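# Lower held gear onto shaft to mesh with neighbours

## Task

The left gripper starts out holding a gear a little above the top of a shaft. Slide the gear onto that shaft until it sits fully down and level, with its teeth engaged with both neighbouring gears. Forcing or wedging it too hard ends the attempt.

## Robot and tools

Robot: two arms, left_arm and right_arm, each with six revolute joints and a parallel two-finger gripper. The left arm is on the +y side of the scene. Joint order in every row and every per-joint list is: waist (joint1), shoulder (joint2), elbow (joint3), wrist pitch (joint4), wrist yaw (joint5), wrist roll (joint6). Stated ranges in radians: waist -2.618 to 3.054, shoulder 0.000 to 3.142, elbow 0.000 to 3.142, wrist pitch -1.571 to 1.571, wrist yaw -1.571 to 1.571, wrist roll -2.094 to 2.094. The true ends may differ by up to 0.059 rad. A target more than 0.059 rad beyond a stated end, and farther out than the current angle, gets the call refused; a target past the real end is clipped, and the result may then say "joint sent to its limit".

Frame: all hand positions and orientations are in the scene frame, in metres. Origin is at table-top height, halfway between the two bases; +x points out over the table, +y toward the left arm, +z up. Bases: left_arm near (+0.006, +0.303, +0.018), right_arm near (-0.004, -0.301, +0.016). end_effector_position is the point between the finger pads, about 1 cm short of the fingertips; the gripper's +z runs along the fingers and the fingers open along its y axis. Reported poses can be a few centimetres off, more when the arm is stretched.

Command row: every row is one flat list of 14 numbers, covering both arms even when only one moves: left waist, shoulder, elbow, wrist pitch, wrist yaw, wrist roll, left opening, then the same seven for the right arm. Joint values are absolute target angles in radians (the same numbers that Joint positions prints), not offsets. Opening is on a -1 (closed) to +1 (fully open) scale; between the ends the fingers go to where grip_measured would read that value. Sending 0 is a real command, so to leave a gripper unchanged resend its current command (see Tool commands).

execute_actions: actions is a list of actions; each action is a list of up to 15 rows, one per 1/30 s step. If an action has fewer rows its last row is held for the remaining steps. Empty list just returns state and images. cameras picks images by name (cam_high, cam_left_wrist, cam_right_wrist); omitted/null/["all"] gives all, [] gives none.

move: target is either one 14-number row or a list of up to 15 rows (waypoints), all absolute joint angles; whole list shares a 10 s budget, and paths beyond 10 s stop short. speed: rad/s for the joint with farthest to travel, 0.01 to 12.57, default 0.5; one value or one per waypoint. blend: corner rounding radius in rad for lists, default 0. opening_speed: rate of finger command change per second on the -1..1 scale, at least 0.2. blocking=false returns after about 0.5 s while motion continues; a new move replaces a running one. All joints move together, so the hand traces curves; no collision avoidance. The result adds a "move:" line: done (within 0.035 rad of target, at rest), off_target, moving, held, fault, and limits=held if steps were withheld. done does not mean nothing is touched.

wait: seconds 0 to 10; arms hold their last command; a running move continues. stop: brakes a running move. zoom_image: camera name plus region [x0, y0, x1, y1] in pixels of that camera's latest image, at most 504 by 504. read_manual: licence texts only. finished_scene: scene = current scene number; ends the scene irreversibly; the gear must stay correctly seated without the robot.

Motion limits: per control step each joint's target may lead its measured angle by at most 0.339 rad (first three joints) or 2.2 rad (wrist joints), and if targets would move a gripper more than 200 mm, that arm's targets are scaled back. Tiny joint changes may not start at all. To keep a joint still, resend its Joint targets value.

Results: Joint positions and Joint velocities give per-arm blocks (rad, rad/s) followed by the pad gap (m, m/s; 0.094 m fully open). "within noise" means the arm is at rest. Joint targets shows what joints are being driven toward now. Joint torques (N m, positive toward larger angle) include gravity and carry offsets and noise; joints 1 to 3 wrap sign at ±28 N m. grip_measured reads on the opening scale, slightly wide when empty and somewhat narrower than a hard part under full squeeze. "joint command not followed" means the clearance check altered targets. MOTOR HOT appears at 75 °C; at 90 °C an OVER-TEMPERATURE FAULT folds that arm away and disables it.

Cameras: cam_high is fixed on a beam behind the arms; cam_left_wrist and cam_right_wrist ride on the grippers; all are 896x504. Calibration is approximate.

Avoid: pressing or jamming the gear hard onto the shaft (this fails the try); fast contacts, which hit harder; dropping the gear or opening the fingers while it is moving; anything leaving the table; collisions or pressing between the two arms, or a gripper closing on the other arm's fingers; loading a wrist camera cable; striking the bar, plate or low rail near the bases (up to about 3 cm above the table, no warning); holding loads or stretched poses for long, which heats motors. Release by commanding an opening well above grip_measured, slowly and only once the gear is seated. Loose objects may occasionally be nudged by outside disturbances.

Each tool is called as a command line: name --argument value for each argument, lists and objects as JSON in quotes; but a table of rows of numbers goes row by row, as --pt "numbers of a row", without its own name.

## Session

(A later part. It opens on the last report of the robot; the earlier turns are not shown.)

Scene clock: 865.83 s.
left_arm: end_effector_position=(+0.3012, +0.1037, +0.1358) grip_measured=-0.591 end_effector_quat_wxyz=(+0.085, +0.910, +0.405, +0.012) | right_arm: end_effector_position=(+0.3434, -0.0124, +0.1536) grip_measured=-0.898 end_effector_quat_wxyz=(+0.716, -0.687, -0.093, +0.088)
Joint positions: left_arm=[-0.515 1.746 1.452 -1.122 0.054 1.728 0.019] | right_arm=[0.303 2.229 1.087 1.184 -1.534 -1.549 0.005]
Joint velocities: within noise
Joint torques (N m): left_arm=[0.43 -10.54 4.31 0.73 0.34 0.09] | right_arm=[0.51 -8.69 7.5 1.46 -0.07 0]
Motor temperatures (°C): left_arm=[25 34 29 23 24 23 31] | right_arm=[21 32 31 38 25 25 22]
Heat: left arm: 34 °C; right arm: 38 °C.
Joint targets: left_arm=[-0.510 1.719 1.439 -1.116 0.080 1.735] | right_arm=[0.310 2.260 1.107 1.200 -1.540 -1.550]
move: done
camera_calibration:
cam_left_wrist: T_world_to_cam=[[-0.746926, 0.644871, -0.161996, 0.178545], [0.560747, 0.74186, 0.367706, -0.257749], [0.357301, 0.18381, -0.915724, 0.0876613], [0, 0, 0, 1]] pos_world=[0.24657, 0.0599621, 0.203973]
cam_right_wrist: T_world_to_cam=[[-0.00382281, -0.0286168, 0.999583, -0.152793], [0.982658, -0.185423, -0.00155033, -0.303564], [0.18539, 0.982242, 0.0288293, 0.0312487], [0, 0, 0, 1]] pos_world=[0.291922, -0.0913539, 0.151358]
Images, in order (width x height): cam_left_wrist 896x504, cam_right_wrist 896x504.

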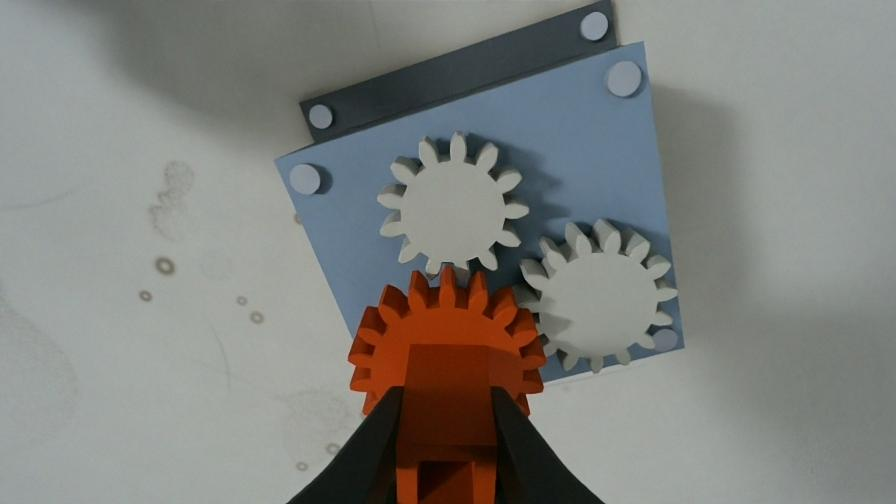

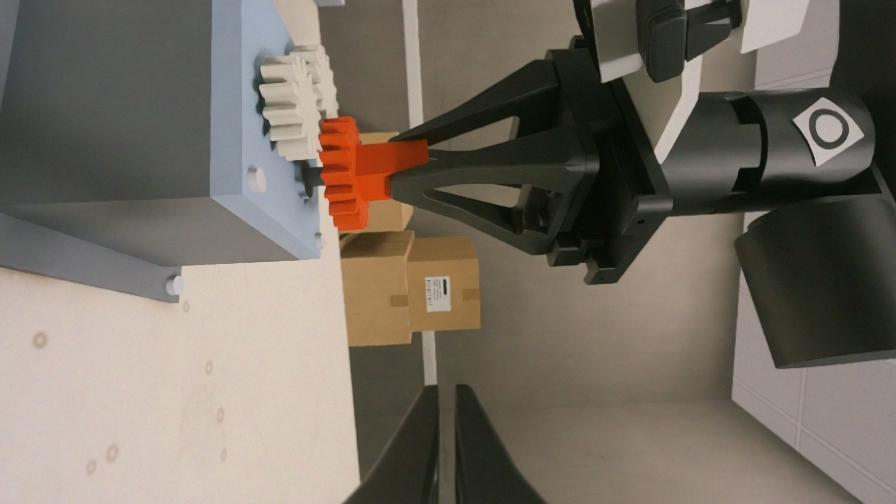

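move --target '[-0.510,1.719,1.432,-1.106,0.081,1.735,-1,0.31,2.26,1.107,1.20,-1.54,-1.55,-0.9]' --speed 0.03 --cameras '["cam_right_wrist","cam_left_wrist"]'

zoom_image --camera "cam_right_wrist" --region '[270, 100, 410, 240]'

zoom_image --camera "cam_left_wrist" --region '[380, 220, 620, 400]'

Scene clock: 874.63 s.
left_arm: end_effector_position=(+0.3011, +0.1037, +0.1359) grip_measured=-0.591 end_effector_quat_wxyz=(+0.087, +0.910, +0.405, +0.013) | right_arm: end_effector_position=(+0.3434, -0.0124, +0.1536) grip_measured=-0.898 end_effector_quat_wxyz=(+0.716, -0.687, -0.093, +0.087)
Joint positions: left_arm=[-0.515 1.742 1.446 -1.117 0.054 1.728 0.019] | right_arm=[0.303 2.229 1.087 1.184 -1.534 -1.55 0.005]
Joint velocities: within noise
Joint torques (N m): left_arm=[0.42 -10.06 4.22 0.78 0.35 0.08] | right_arm=[0.5 -8.68 7.5 1.46 -0.07 0]
Motor temperatures (°C): left_arm=[25 34 29 23 24 23 31] | right_arm=[21 32 31 38 25 25 22]
Heat: left arm: 34 °C; right arm: 38 °C.
Joint targets: left_arm=[-0.510 1.719 1.432 -1.106 0.081 1.735] | right_arm=[0.310 2.260 1.107 1.200 -1.540 -1.550]
move: done
camera_calibration:
cam_left_wrist: T_world_to_cam=[[-0.746289, 0.644468, -0.166476, 0.178971], [0.55934, 0.742773, 0.368004, -0.257497], [0.360821, 0.181521, -0.9148, 0.0868116], [0, 0, 0, 1]] pos_world=[0.246269, 0.0601625, 0.20397]
cam_right_wrist: T_world_to_cam=[[-0.00457, -0.0287774, 0.999575, -0.15249], [0.982654, -0.185446, -0.000846272, -0.303671], [0.185391, 0.982233, 0.0291257, 0.0312055], [0, 0, 0, 1]] pos_world=[0.291922, -0.0913539, 0.151259]
Images, in order (width x height): cam_left_wrist 896x504, cam_right_wrist 896x504.

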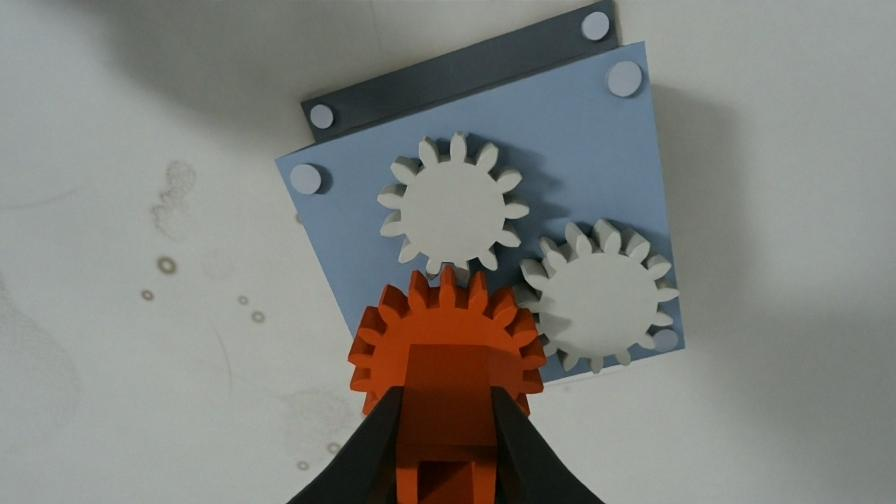

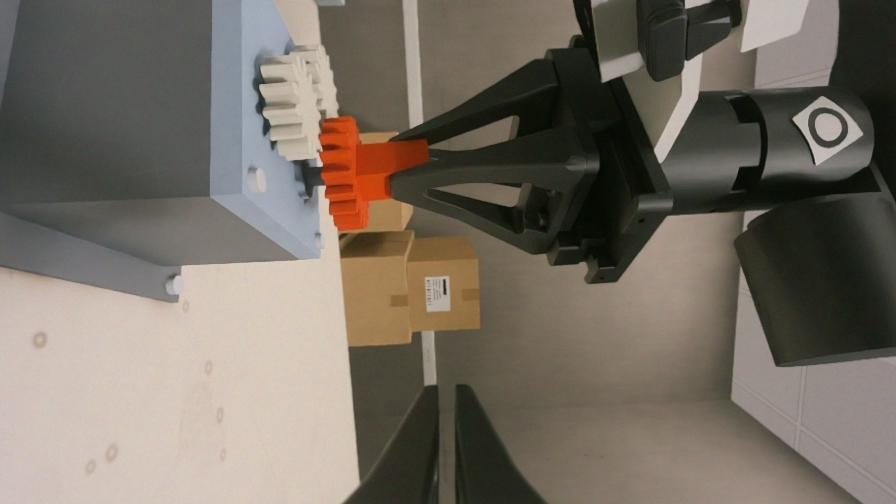

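Scaled by 3.600.

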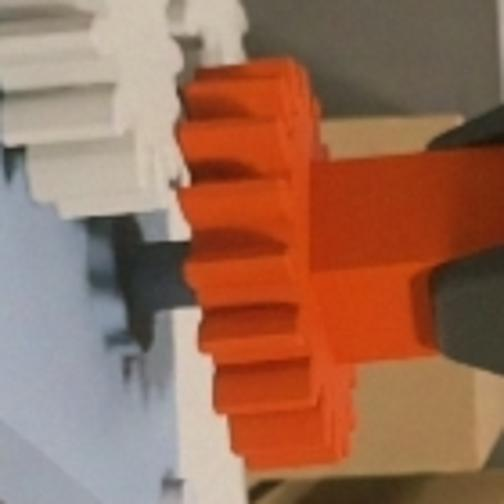

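Scaled by 2.100.

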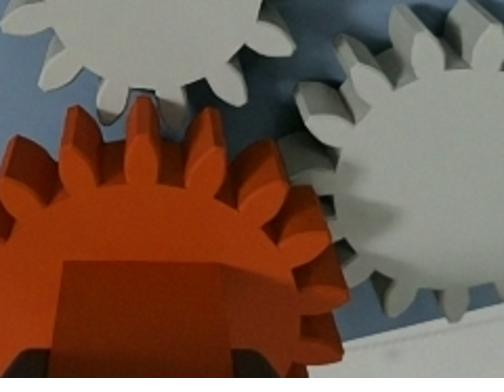

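move --target '[-0.510,1.719,1.439,-1.116,0.081,1.735,-1,0.31,2.26,1.107,1.20,-1.54,-1.55,-0.9]' --speed 0.03 --cameras '["cam_left_wrist"]'

zoom_image --camera "cam_left_wrist" --region '[490, 250, 600, 360]'

zoom_image --camera "cam_left_wrist" --region '[400, 220, 510, 330]'

Scene clock: 884.43 s.
left_arm: end_effector_position=(+0.3011, +0.1037, +0.1359) grip_measured=-0.591 end_effector_quat_wxyz=(+0.087, +0.910, +0.405, +0.013) | right_arm: end_effector_position=(+0.3434, -0.0124, +0.1536) grip_measured=-0.898 end_effector_quat_wxyz=(+0.716, -0.687, -0.093, +0.087)
Joint positions: left_arm=[-0.515 1.742 1.446 -1.117 0.054 1.728 0.019] | right_arm=[0.303 2.229 1.087 1.184 -1.534 -1.55 0.005]
Joint velocities: within noise
Joint torques (N m): left_arm=[0.43 -10.04 4.72 0.68 0.35 0.09] | right_arm=[0.5 -8.69 7.5 1.46 -0.06 0.01]
Motor temperatures (°C): left_arm=[25 34 29 23 24 23 31] | right_arm=[21 32 31 38 25 25 22]
Heat: left arm: 34 °C; right arm: 38 °C.
Joint targets: left_arm=[-0.510 1.719 1.439 -1.116 0.081 1.735] | right_arm=[0.310 2.260 1.107 1.200 -1.540 -1.550]
move: done
camera_calibration:
cam_left_wrist: T_world_to_cam=[[-0.746289, 0.644468, -0.166476, 0.178971], [0.55934, 0.742773, 0.368004, -0.257497], [0.360821, 0.181521, -0.9148, 0.0868116], [0, 0, 0, 1]] pos_world=[0.246269, 0.0601625, 0.20397]
Images, in order (width x height): cam_left_wrist 896x504.

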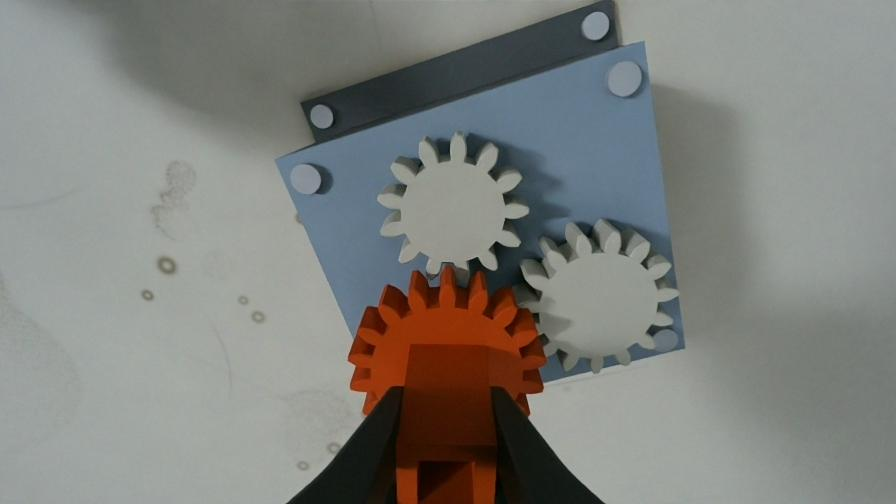

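Scaled by 4.582.

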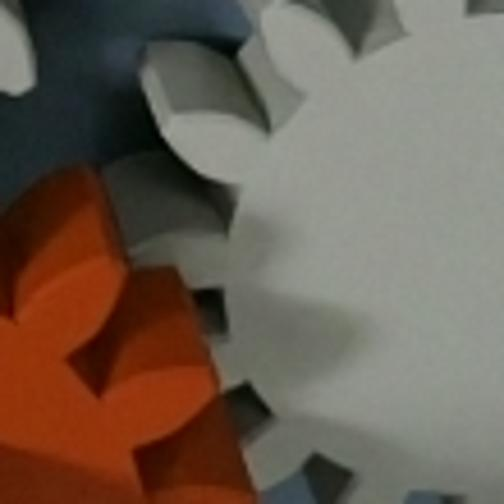

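Scaled by 4.582.

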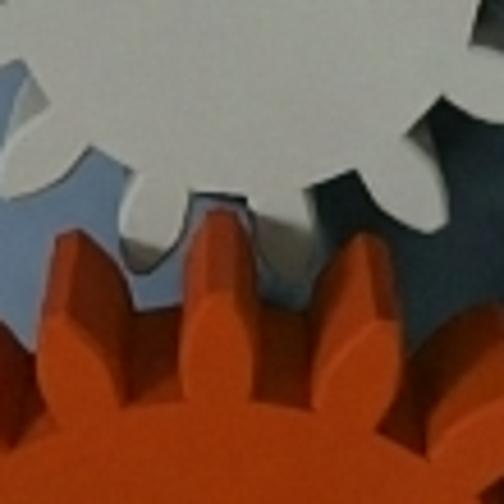

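move --target '[-0.510,1.719,1.462,-1.120,0.081,1.70,-1,0.31,2.26,1.107,1.20,-1.54,-1.55,-0.9]' --speed 0.05 --cameras '["cam_left_wrist"]'

zoom_image --camera "cam_left_wrist" --region '[490, 250, 600, 360]'

zoom_image --camera "cam_left_wrist" --region '[400, 220, 510, 330]'

Scene clock: 970.97 s.
left_arm: end_effector_position=(+0.3011, +0.1037, +0.1359) grip_measured=-0.591 end_effector_quat_wxyz=(+0.087, +0.906, +0.414, +0.012) | right_arm: end_effector_position=(+0.3434, -0.0124, +0.1536) grip_measured=-0.898 end_effector_quat_wxyz=(+0.716, -0.687, -0.093, +0.087)
Joint positions: left_arm=[-0.515 1.742 1.446 -1.117 0.054 1.708 0.019] | right_arm=[0.303 2.229 1.087 1.184 -1.534 -1.55 0.005]
Joint velocities: within noise
Joint torques (N m): left_arm=[0.43 -10.06 6.43 0.64 0.35 -0.07] | right_arm=[0.53 -8.69 7.5 1.46 -0.06 0.01]
Motor temperatures (°C): left_arm=[24 36 30 23 24 23 31] | right_arm=[21 32 31 37 25 25 22]
Heat: left arm: 36 °C; right arm: 37 °C.
Joint targets: left_arm=[-0.510 1.719 1.462 -1.120 0.081 1.700] | right_arm=[0.310 2.260 1.107 1.200 -1.540 -1.550]
move: done
camera_calibration:
cam_left_wrist: T_world_to_cam=[[-0.759267, 0.629387, -0.165489, 0.184241], [0.545695, 0.75429, 0.365054, -0.254157], [0.354587, 0.186867, -0.91616, 0.0883043], [0, 0, 0, 1]] pos_world=[0.247269, 0.0592485, 0.204172]
Images, in order (width x height): cam_left_wrist 896x504.

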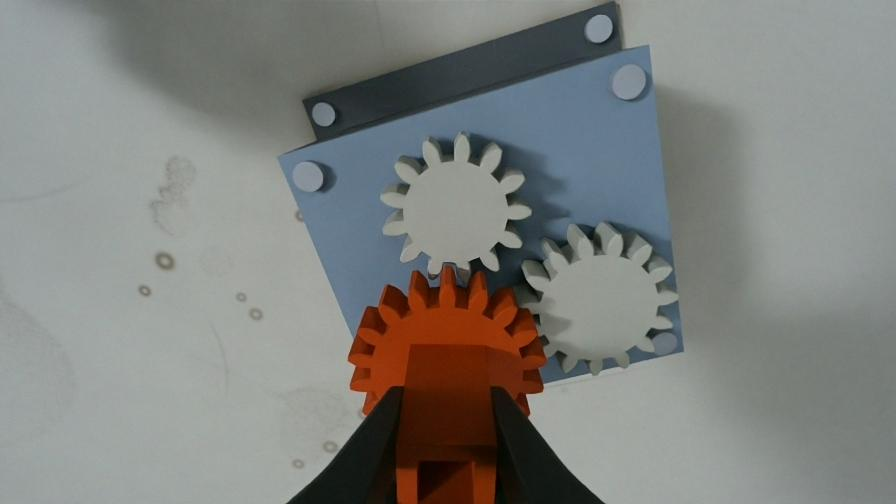

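Scaled by 4.582.

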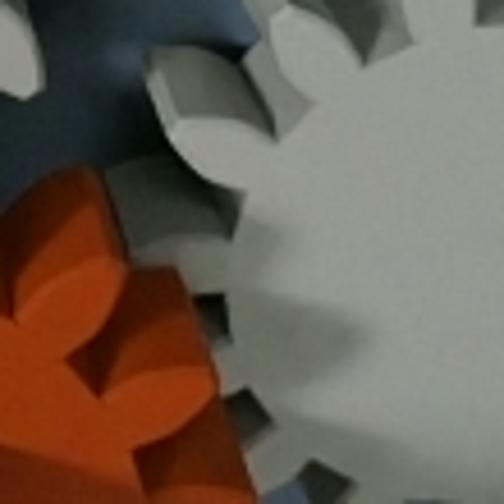

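Scaled by 4.582.

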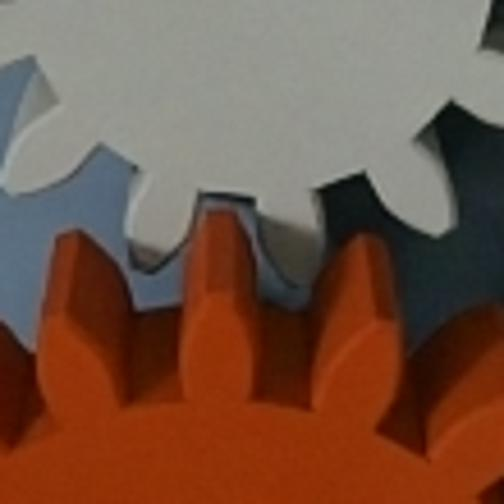

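move --target '[-0.510,1.719,1.472,-1.120,0.081,1.70,-1,0.31,2.26,1.107,1.20,-1.54,-1.55,-0.9]' --speed 0.05 --cameras '["cam_left_wrist","cam_right_wrist"]'

zoom_image --camera "cam_right_wrist" --region '[270, 100, 410, 240]'

Scene clock: 980.53 s.
left_arm: end_effector_position=(+0.3013, +0.1036, +0.1361) grip_measured=-0.591 end_effector_quat_wxyz=(+0.087, +0.906, +0.414, +0.012) | right_arm: end_effector_position=(+0.3434, -0.0124, +0.1536) grip_measured=-0.898 end_effector_quat_wxyz=(+0.716, -0.687, -0.093, +0.087)
Joint positions: left_arm=[-0.515 1.742 1.447 -1.117 0.054 1.707 0.019] | right_arm=[0.303 2.229 1.087 1.184 -1.534 -1.55 0.005]
Joint velocities: within noise
Joint torques (N m): left_arm=[0.44 -10.04 7.15 0.64 0.35 -0.08] | right_arm=[0.51 -8.69 7.5 1.46 -0.06 0.01]
Motor temperatures (°C): left_arm=[24 36 30 23 24 23 31] | right_arm=[21 32 31 37 25 25 22]
Heat: left arm: 36 °C; right arm: 37 °C.
Joint targets: left_arm=[-0.510 1.719 1.472 -1.120 0.081 1.700] | right_arm=[0.310 2.260 1.107 1.200 -1.540 -1.550]
move: done
camera_calibration:
cam_left_wrist: T_world_to_cam=[[-0.759642, 0.628756, -0.166164, 0.184836], [0.544975, 0.754865, 0.36494, -0.254057], [0.354889, 0.186669, -0.916083, 0.0884663], [0, 0, 0, 1]] pos_world=[0.247469, 0.059048, 0.204471]
cam_right_wrist: T_world_to_cam=[[-0.00500044, -0.0288975, 0.99957, -0.152375], [0.982652, -0.185459, -0.000445815, -0.303733], [0.185392, 0.982227, 0.0293236, 0.0311748], [0, 0, 0, 1]] pos_world=[0.291922, -0.091354, 0.15126]
Images, in order (width x height): cam_left_wrist 896x504, cam_right_wrist 896x504.

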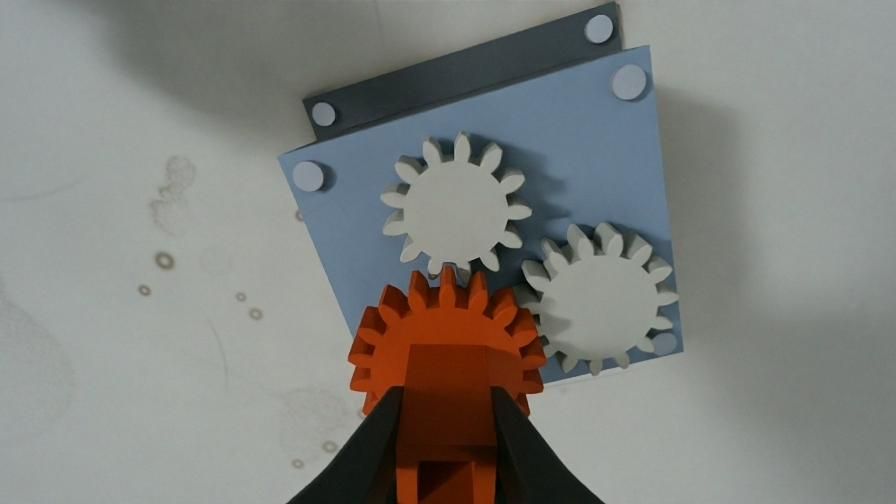

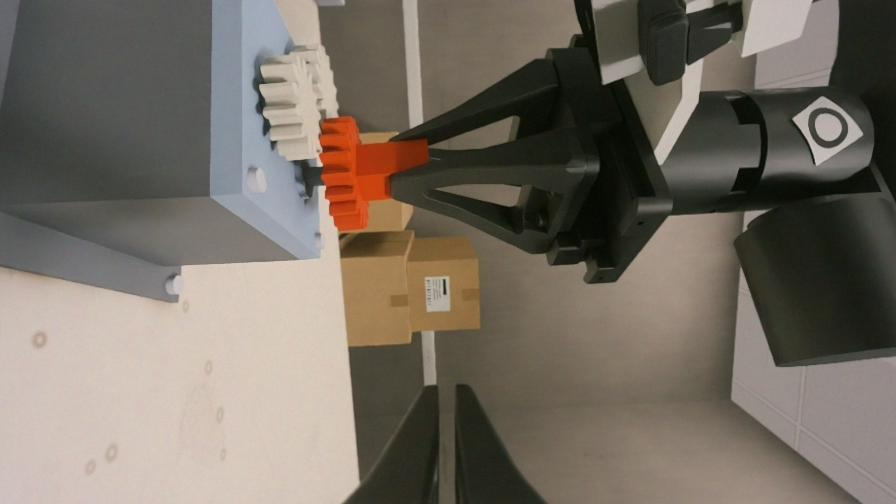

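Scaled by 3.600.

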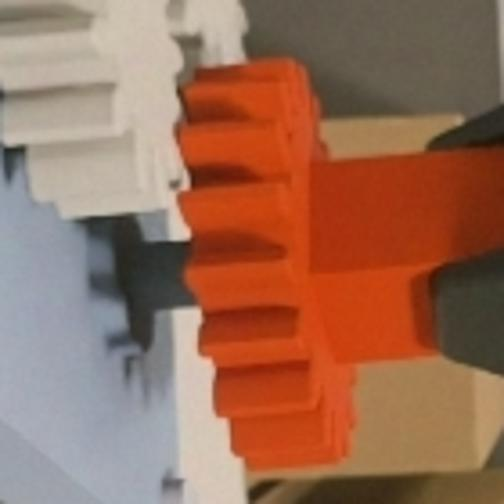

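move --target '[-0.510,1.719,1.472,-1.120,0.081,1.70,-0.48,0.31,2.26,1.107,1.20,-1.54,-1.55,-0.9]' --opening_speed 0.2 --cameras '["cam_left_wrist","cam_right_wrist"]'

zoom_image --camera "cam_right_wrist" --region '[270, 100, 410, 240]'

zoom_image --camera "cam_left_wrist" --region '[340, 220, 620, 430]'

Scene clock: 989.00 s.
left_arm: end_effector_position=(+0.3047, +0.1008, +0.1386) grip_measured=-0.482 end_effector_quat_wxyz=(+0.095, +0.905, +0.414, +0.016) | right_arm: end_effector_position=(+0.3434, -0.0124, +0.1536) grip_measured=-0.898 end_effector_quat_wxyz=(+0.716, -0.687, -0.093, +0.087)
Joint positions: left_arm=[-0.515 1.742 1.454 -1.106 0.057 1.707 0.024] | right_arm=[0.303 2.229 1.087 1.184 -1.534 -1.55 0.005]
Joint velocities: within noise
Joint torques (N m): left_arm=[0.43 -10.1 6.63 0.57 0.31 -0.08] | right_arm=[0.51 -8.69 7.5 1.46 -0.07 0.01]
Motor temperatures (°C): left_arm=[24 36 31 23 24 23 31] | right_arm=[21 32 31 37 25 25 22]
Heat: left arm: 36 °C; right arm: 37 °C.
Joint targets: left_arm=[-0.510 1.719 1.472 -1.120 0.081 1.700] | right_arm=[0.310 2.260 1.107 1.200 -1.540 -1.550]
move: done
camera_calibration:
cam_left_wrist: T_world_to_cam=[[-0.75747, 0.626511, -0.183639, 0.191645], [0.540103, 0.759359, 0.362855, -0.253407], [0.36678, 0.175667, -0.913572, 0.08715], [0, 0, 0, 1]] pos_world=[0.250066, 0.0570499, 0.206761]
cam_right_wrist: T_world_to_cam=[[-0.00500044, -0.0288975, 0.99957, -0.152375], [0.982652, -0.185459, -0.000445815, -0.303733], [0.185392, 0.982227, 0.0293236, 0.0311748], [0, 0, 0, 1]] pos_world=[0.291922, -0.091354, 0.15126]
Images, in order (width x height): cam_left_wrist 896x504, cam_right_wrist 896x504.

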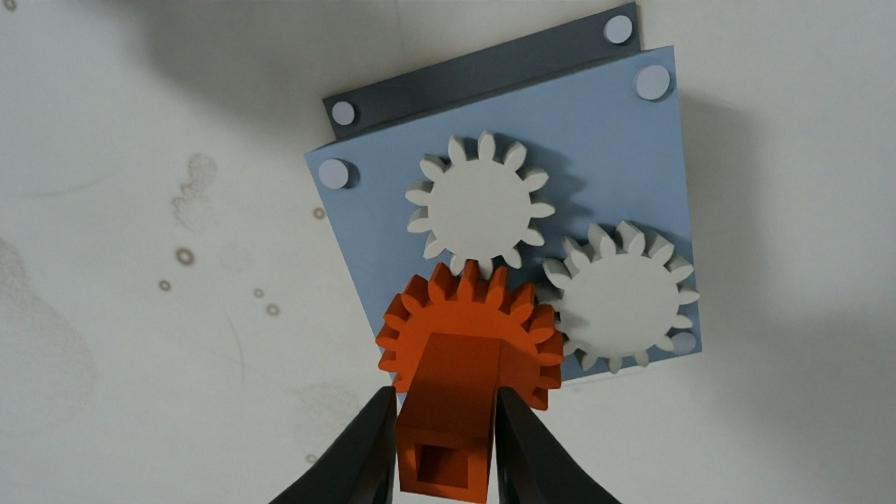

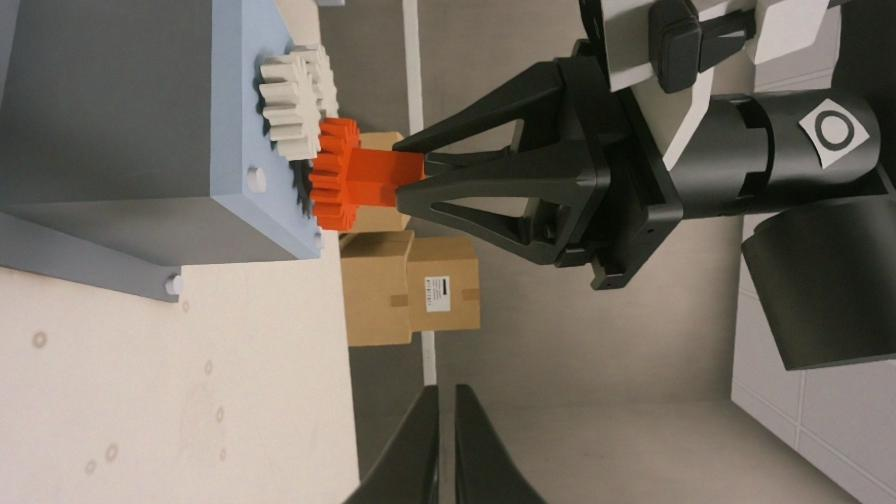

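Scaled by 3.600.

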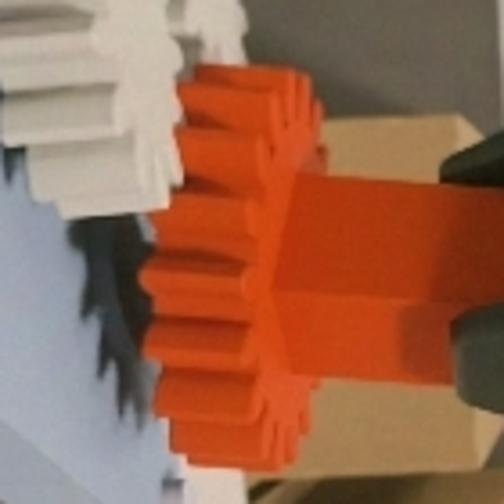

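Scaled by 1.800.

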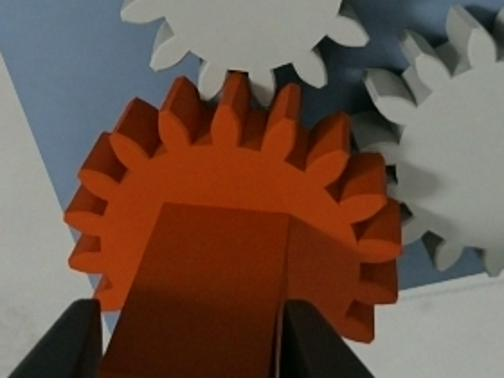

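move --target '[-0.510,1.719,1.436,-1.150,0.081,1.70,-0.48,0.31,2.26,1.107,1.20,-1.54,-1.55,-0.9]' --speed 0.05 --cameras '["cam_left_wrist","cam_right_wrist"]'

zoom_image --camera "cam_left_wrist" --region '[340, 220, 620, 430]'

Scene clock: 1040.80 s.
left_arm: end_effector_position=(+0.3032, +0.1015, +0.1375) grip_measured=-0.482 end_effector_quat_wxyz=(+0.093, +0.905, +0.414, +0.013) | right_arm: end_effector_position=(+0.3434, -0.0124, +0.1536) grip_measured=-0.898 end_effector_quat_wxyz=(+0.716, -0.687, -0.093, +0.087)
Joint positions: left_arm=[-0.515 1.742 1.451 -1.109 0.058 1.707 0.024] | right_arm=[0.303 2.229 1.087 1.184 -1.534 -1.55 0.005]
Joint velocities: within noise
Joint torques (N m): left_arm=[0.42 -10.07 4.22 0.31 0.31 -0.08] | right_arm=[0.51 -8.69 7.51 1.46 -0.06 0.01]
Motor temperatures (°C): left_arm=[24 36 29 23 24 23 28] | right_arm=[21 32 31 37 25 25 22]
Heat: left arm: 36 °C; right arm: 37 °C.
Joint targets: left_arm=[-0.510 1.719 1.436 -1.150 0.081 1.700] | right_arm=[0.310 2.260 1.107 1.200 -1.540 -1.550]
move: off_target (left_arm); left_arm: the wrist pitch is farthest, 0.041 rad from its target
camera_calibration:
cam_left_wrist: T_world_to_cam=[[-0.758337, 0.627227, -0.177514, 0.189204], [0.54253, 0.758256, 0.361538, -0.25325], [0.361367, 0.177861, -0.915303, 0.0882987], [0, 0, 0, 1]] pos_world=[0.248967, 0.0576497, 0.205966]
cam_right_wrist: T_world_to_cam=[[-0.00500044, -0.0288975, 0.99957, -0.152375], [0.982652, -0.185459, -0.000445815, -0.303733], [0.185392, 0.982227, 0.0293236, 0.0311748], [0, 0, 0, 1]] pos_world=[0.291922, -0.091354, 0.15126]
Images, in order (width x height): cam_left_wrist 896x504, cam_right_wrist 896x504.

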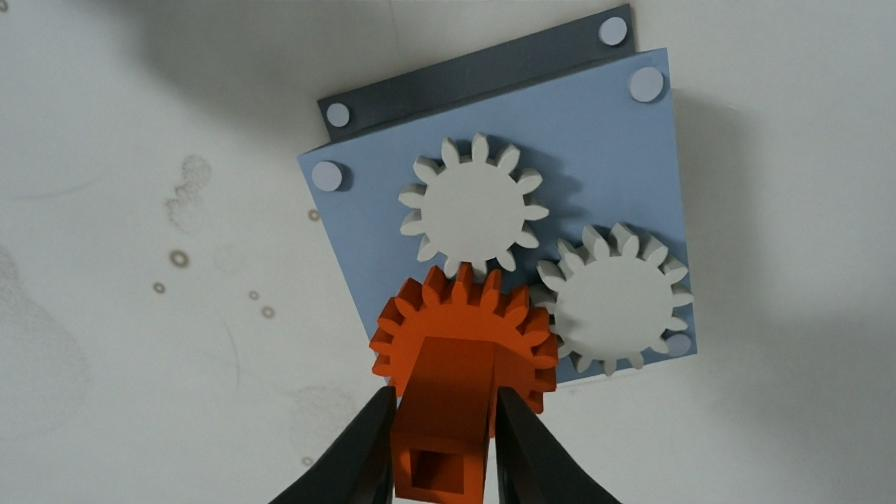

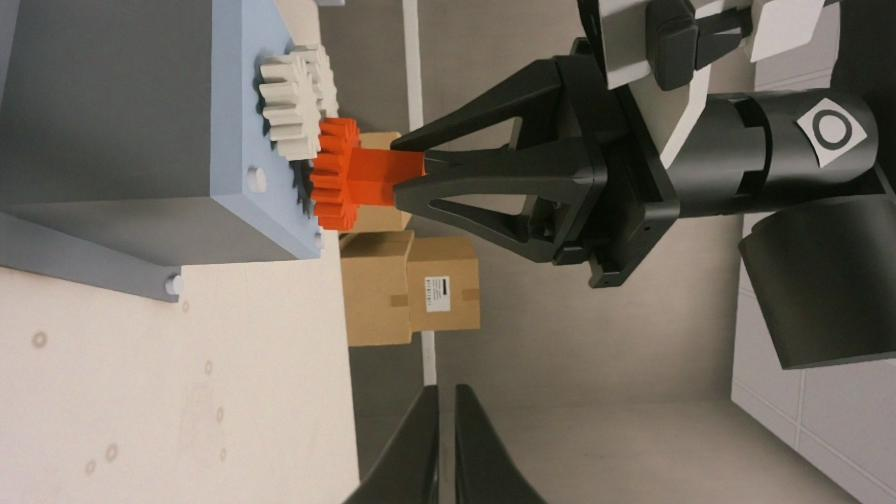

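Scaled by 1.800.

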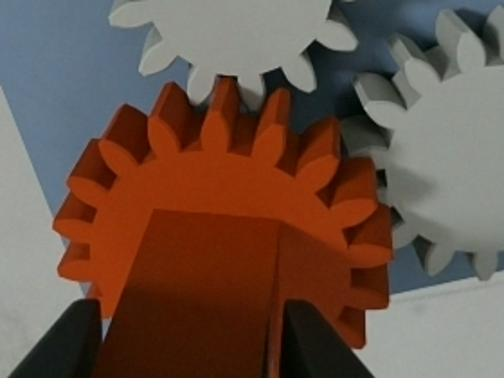

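move --target '[-0.510,1.719,1.434,-1.164,0.081,1.70,-0.48,0.31,2.26,1.107,1.20,-1.54,-1.55,-0.9]' --speed 0.05 --cameras '["cam_left_wrist","cam_right_wrist"]'

Scene clock: 1045.50 s.
left_arm: end_effector_position=(+0.3008, +0.1029, +0.1371) grip_measured=-0.482 end_effector_quat_wxyz=(+0.088, +0.906, +0.414, +0.010) | right_arm: end_effector_position=(+0.3434, -0.0124, +0.1536) grip_measured=-0.898 end_effector_quat_wxyz=(+0.716, -0.687, -0.093, +0.087)
Joint positions: left_arm=[-0.515 1.742 1.451 -1.121 0.059 1.707 0.024] | right_arm=[0.303 2.229 1.087 1.184 -1.534 -1.55 0.005]
Joint velocities: within noise
Joint torques (N m): left_arm=[0.43 -10.06 4.07 0.27 0.3 -0.08] | right_arm=[0.51 -8.68 7.51 1.46 -0.06 0.01]
Motor temperatures (°C): left_arm=[24 36 29 23 24 23 28] | right_arm=[21 32 31 37 25 25 22]
Heat: left arm: 36 °C; right arm: 37 °C.
Joint targets: left_arm=[-0.510 1.719 1.434 -1.164 0.081 1.700] | right_arm=[0.310 2.260 1.107 1.200 -1.540 -1.550]
move: off_target (left_arm); left_arm: the wrist pitch is farthest, 0.043 rad from its target
camera_calibration:
cam_left_wrist: T_world_to_cam=[[-0.759843, 0.628467, -0.16634, 0.185179], [0.546445, 0.756035, 0.360291, -0.253543], [0.352189, 0.182869, -0.91789, 0.0911019], [0, 0, 0, 1]] pos_world=[0.247169, 0.0586491, 0.205773]
cam_right_wrist: T_world_to_cam=[[-0.00500044, -0.0288975, 0.99957, -0.152375], [0.982652, -0.185459, -0.000445815, -0.303733], [0.185392, 0.982227, 0.0293236, 0.0311748], [0, 0, 0, 1]] pos_world=[0.291922, -0.091354, 0.15126]
Images, in order (width x height): cam_left_wrist 896x504, cam_right_wrist 896x504.

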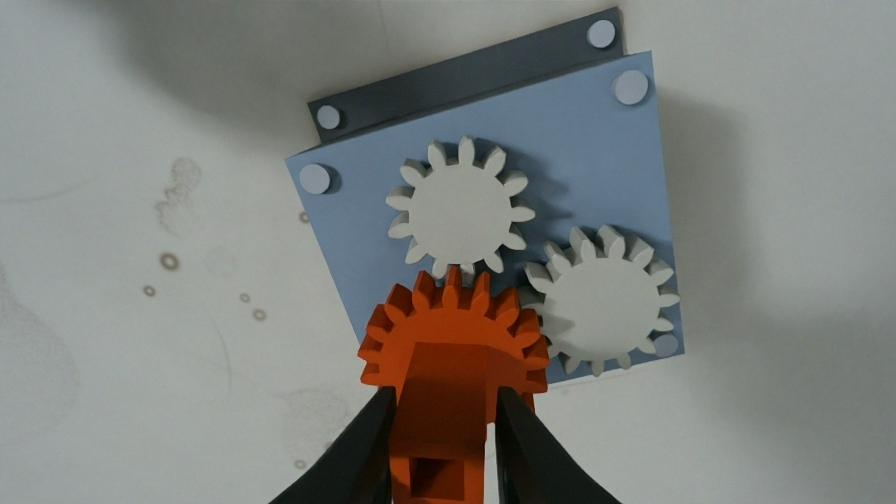

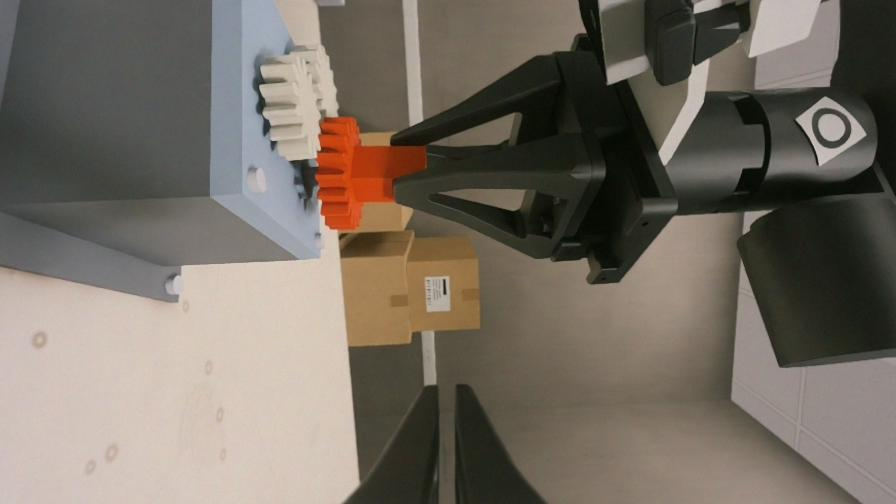

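move --pt "-0.510 1.688 1.400 -1.100 0.081 1.70 -0.48 0.31 2.26 1.107 1.20 -1.54 -1.55 -0.9" --pt "-0.510 1.657 1.357 -1.035 0.081 1.70 -0.48 0.31 2.26 1.107 1.20 -1.54 -1.55 -0.9" --speed 0.05 --cameras '["cam_left_wrist","cam_right_wrist"]'

Scene clock: 1067.30 s.
left_arm: end_effector_position=(+0.3029, +0.1015, +0.1374) grip_measured=-0.482 end_effector_quat_wxyz=(+0.119, +0.903, +0.412, +0.030) | right_arm: end_effector_position=(+0.3434, -0.0124, +0.1536) grip_measured=-0.898 end_effector_quat_wxyz=(+0.716, -0.687, -0.093, +0.087)
Joint positions: left_arm=[-0.515 1.684 1.371 -1.025 0.059 1.707 0.024] | right_arm=[0.303 2.229 1.087 1.184 -1.534 -1.55 0.005]
Joint velocities: within noise
Joint torques (N m): left_arm=[0.44 -9.92 4.38 0.71 0.3 -0.08] | right_arm=[0.5 -8.69 7.5 1.46 -0.06 0.01]
Motor temperatures (°C): left_arm=[24 36 29 23 24 23 28] | right_arm=[21 32 31 37 25 25 22]
Heat: left arm: 36 °C; right arm: 37 °C.
Joint targets: left_arm=[-0.510 1.657 1.357 -1.035 0.081 1.700] | right_arm=[0.310 2.260 1.107 1.200 -1.540 -1.550]
move: done
camera_calibration:
cam_left_wrist: T_world_to_cam=[[-0.748152, 0.61927, -0.238273, 0.194974], [0.522891, 0.771321, 0.362836, -0.248572], [0.408478, 0.146865, -0.900875, 0.0751244], [0, 0, 0, 1]] pos_world=[0.24516, 0.059954, 0.204326]
cam_right_wrist: T_world_to_cam=[[-0.00500044, -0.0288975, 0.99957, -0.152375], [0.982652, -0.185459, -0.000445815, -0.303733], [0.185392, 0.982227, 0.0293236, 0.0311748], [0, 0, 0, 1]] pos_world=[0.291922, -0.091354, 0.15126]
Images, in order (width x height): cam_left_wrist 896x504, cam_right_wrist 896x504.

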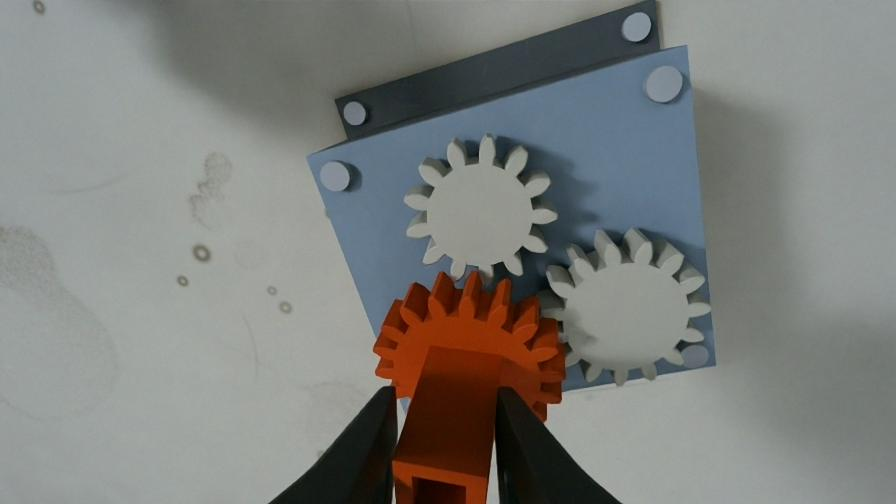

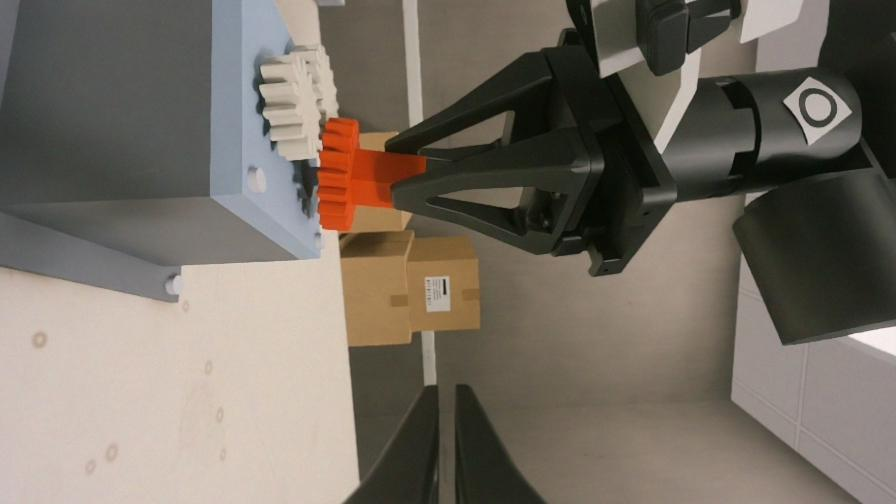

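move --target '[-0.510,1.657,1.357,-1.035,0.081,1.83,-0.515,0.31,2.26,1.107,1.20,-1.54,-1.55,-0.9]' --speed 0.1 --opening_speed 0.2 --cameras '["cam_left_wrist","cam_right_wrist"]'

zoom_image --camera "cam_left_wrist" --region '[380, 220, 620, 430]'

Scene clock: 1075.47 s.
left_arm: end_effector_position=(+0.3025, +0.1012, +0.1374) grip_measured=-0.511 end_effector_quat_wxyz=(+0.118, +0.925, +0.359, +0.035) | right_arm: end_effector_position=(+0.3434, -0.0124, +0.1536) grip_measured=-0.898 end_effector_quat_wxyz=(+0.716, -0.687, -0.093, +0.087)
Joint positions: left_arm=[-0.515 1.683 1.37 -1.025 0.062 1.822 0.023] | right_arm=[0.303 2.229 1.087 1.184 -1.534 -1.55 0.005]
Joint velocities: within noise
Joint torques (N m): left_arm=[0.43 -9.89 4.4 0.72 0.27 0.08] | right_arm=[0.5 -8.69 7.51 1.45 -0.06 0.01]
Motor temperatures (°C): left_arm=[24 35 29 23 24 23 28] | right_arm=[21 32 31 37 25 25 22]
Heat: left arm: 35 °C; right arm: 37 °C.
Joint targets: left_arm=[-0.510 1.657 1.357 -1.035 0.081 1.830] | right_arm=[0.310 2.260 1.107 1.200 -1.540 -1.550]
move: done
camera_calibration:
cam_left_wrist: T_world_to_cam=[[-0.669222, 0.702359, -0.242559, 0.163152], [0.597796, 0.702781, 0.385667, -0.267002], [0.441342, 0.113096, -0.890183, 0.0673617], [0, 0, 0, 1]] pos_world=[0.239068, 0.0654347, 0.202512]
cam_right_wrist: T_world_to_cam=[[-0.00500044, -0.0288975, 0.99957, -0.152375], [0.982652, -0.185459, -0.000445815, -0.303733], [0.185392, 0.982227, 0.0293236, 0.0311748], [0, 0, 0, 1]] pos_world=[0.291922, -0.091354, 0.15126]
Images, in order (width x height): cam_left_wrist 896x504, cam_right_wrist 896x504.

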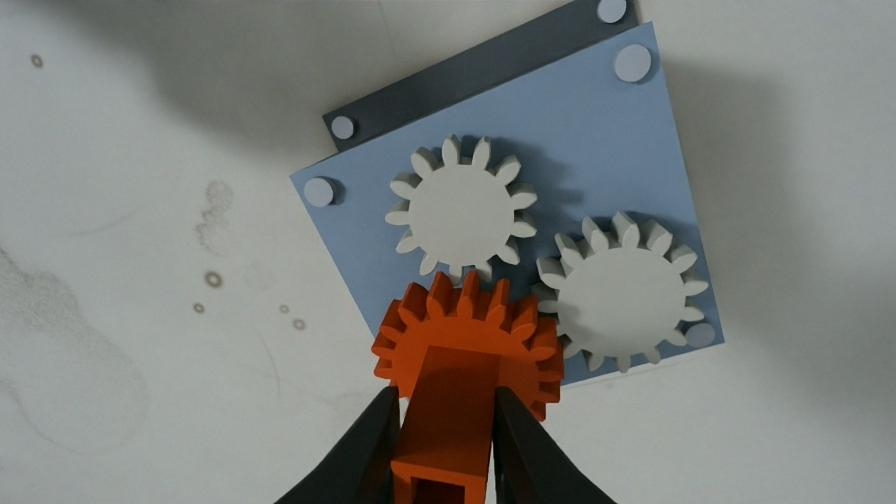

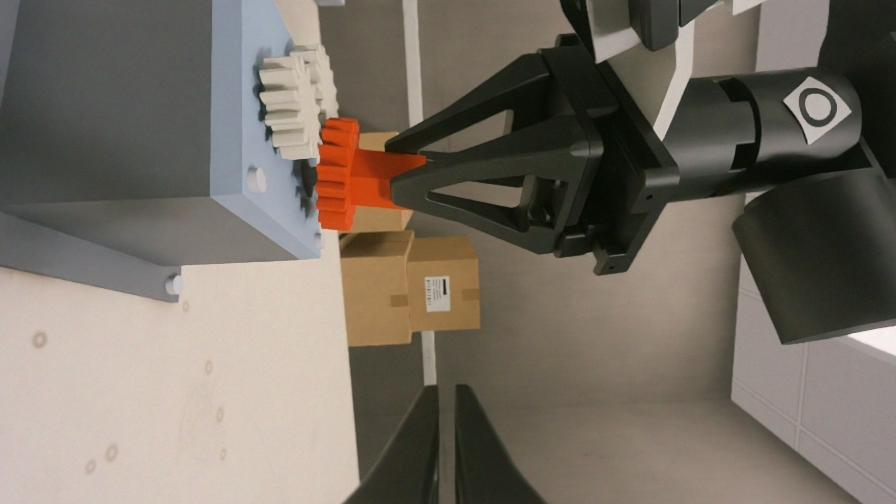

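Scaled by 2.100.

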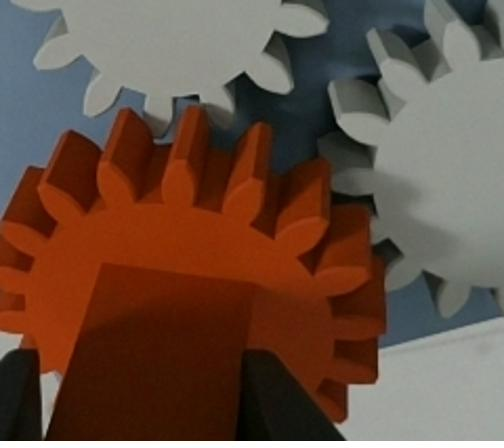

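zoom_image --camera "cam_left_wrist" --region '[500, 250, 610, 360]'

zoom_image --camera "cam_left_wrist" --region '[410, 230, 520, 340]'

Scaled by 4.582.

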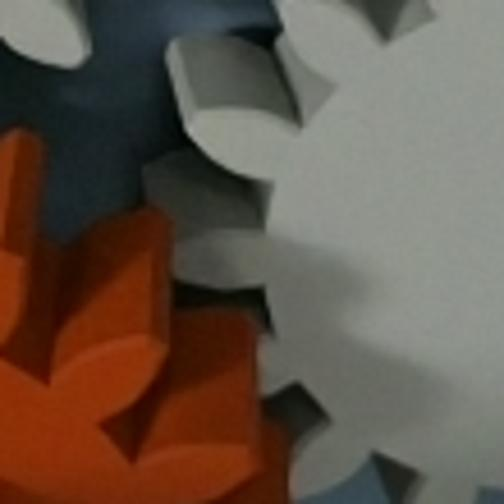

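Scaled by 4.582.

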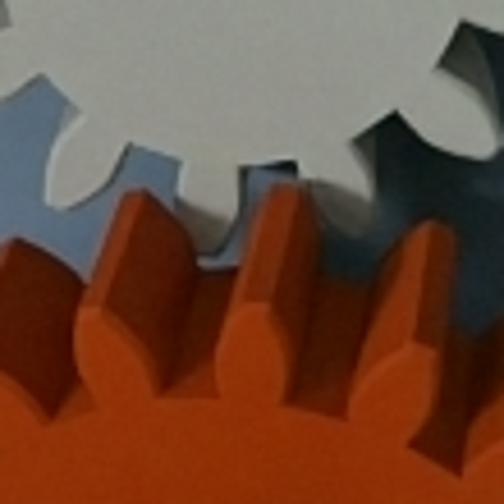

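zoom_image --camera "cam_right_wrist" --region '[250, 90, 430, 250]'

Scaled by 2.800.

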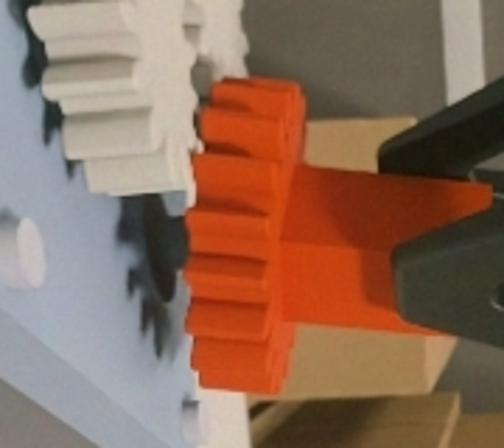

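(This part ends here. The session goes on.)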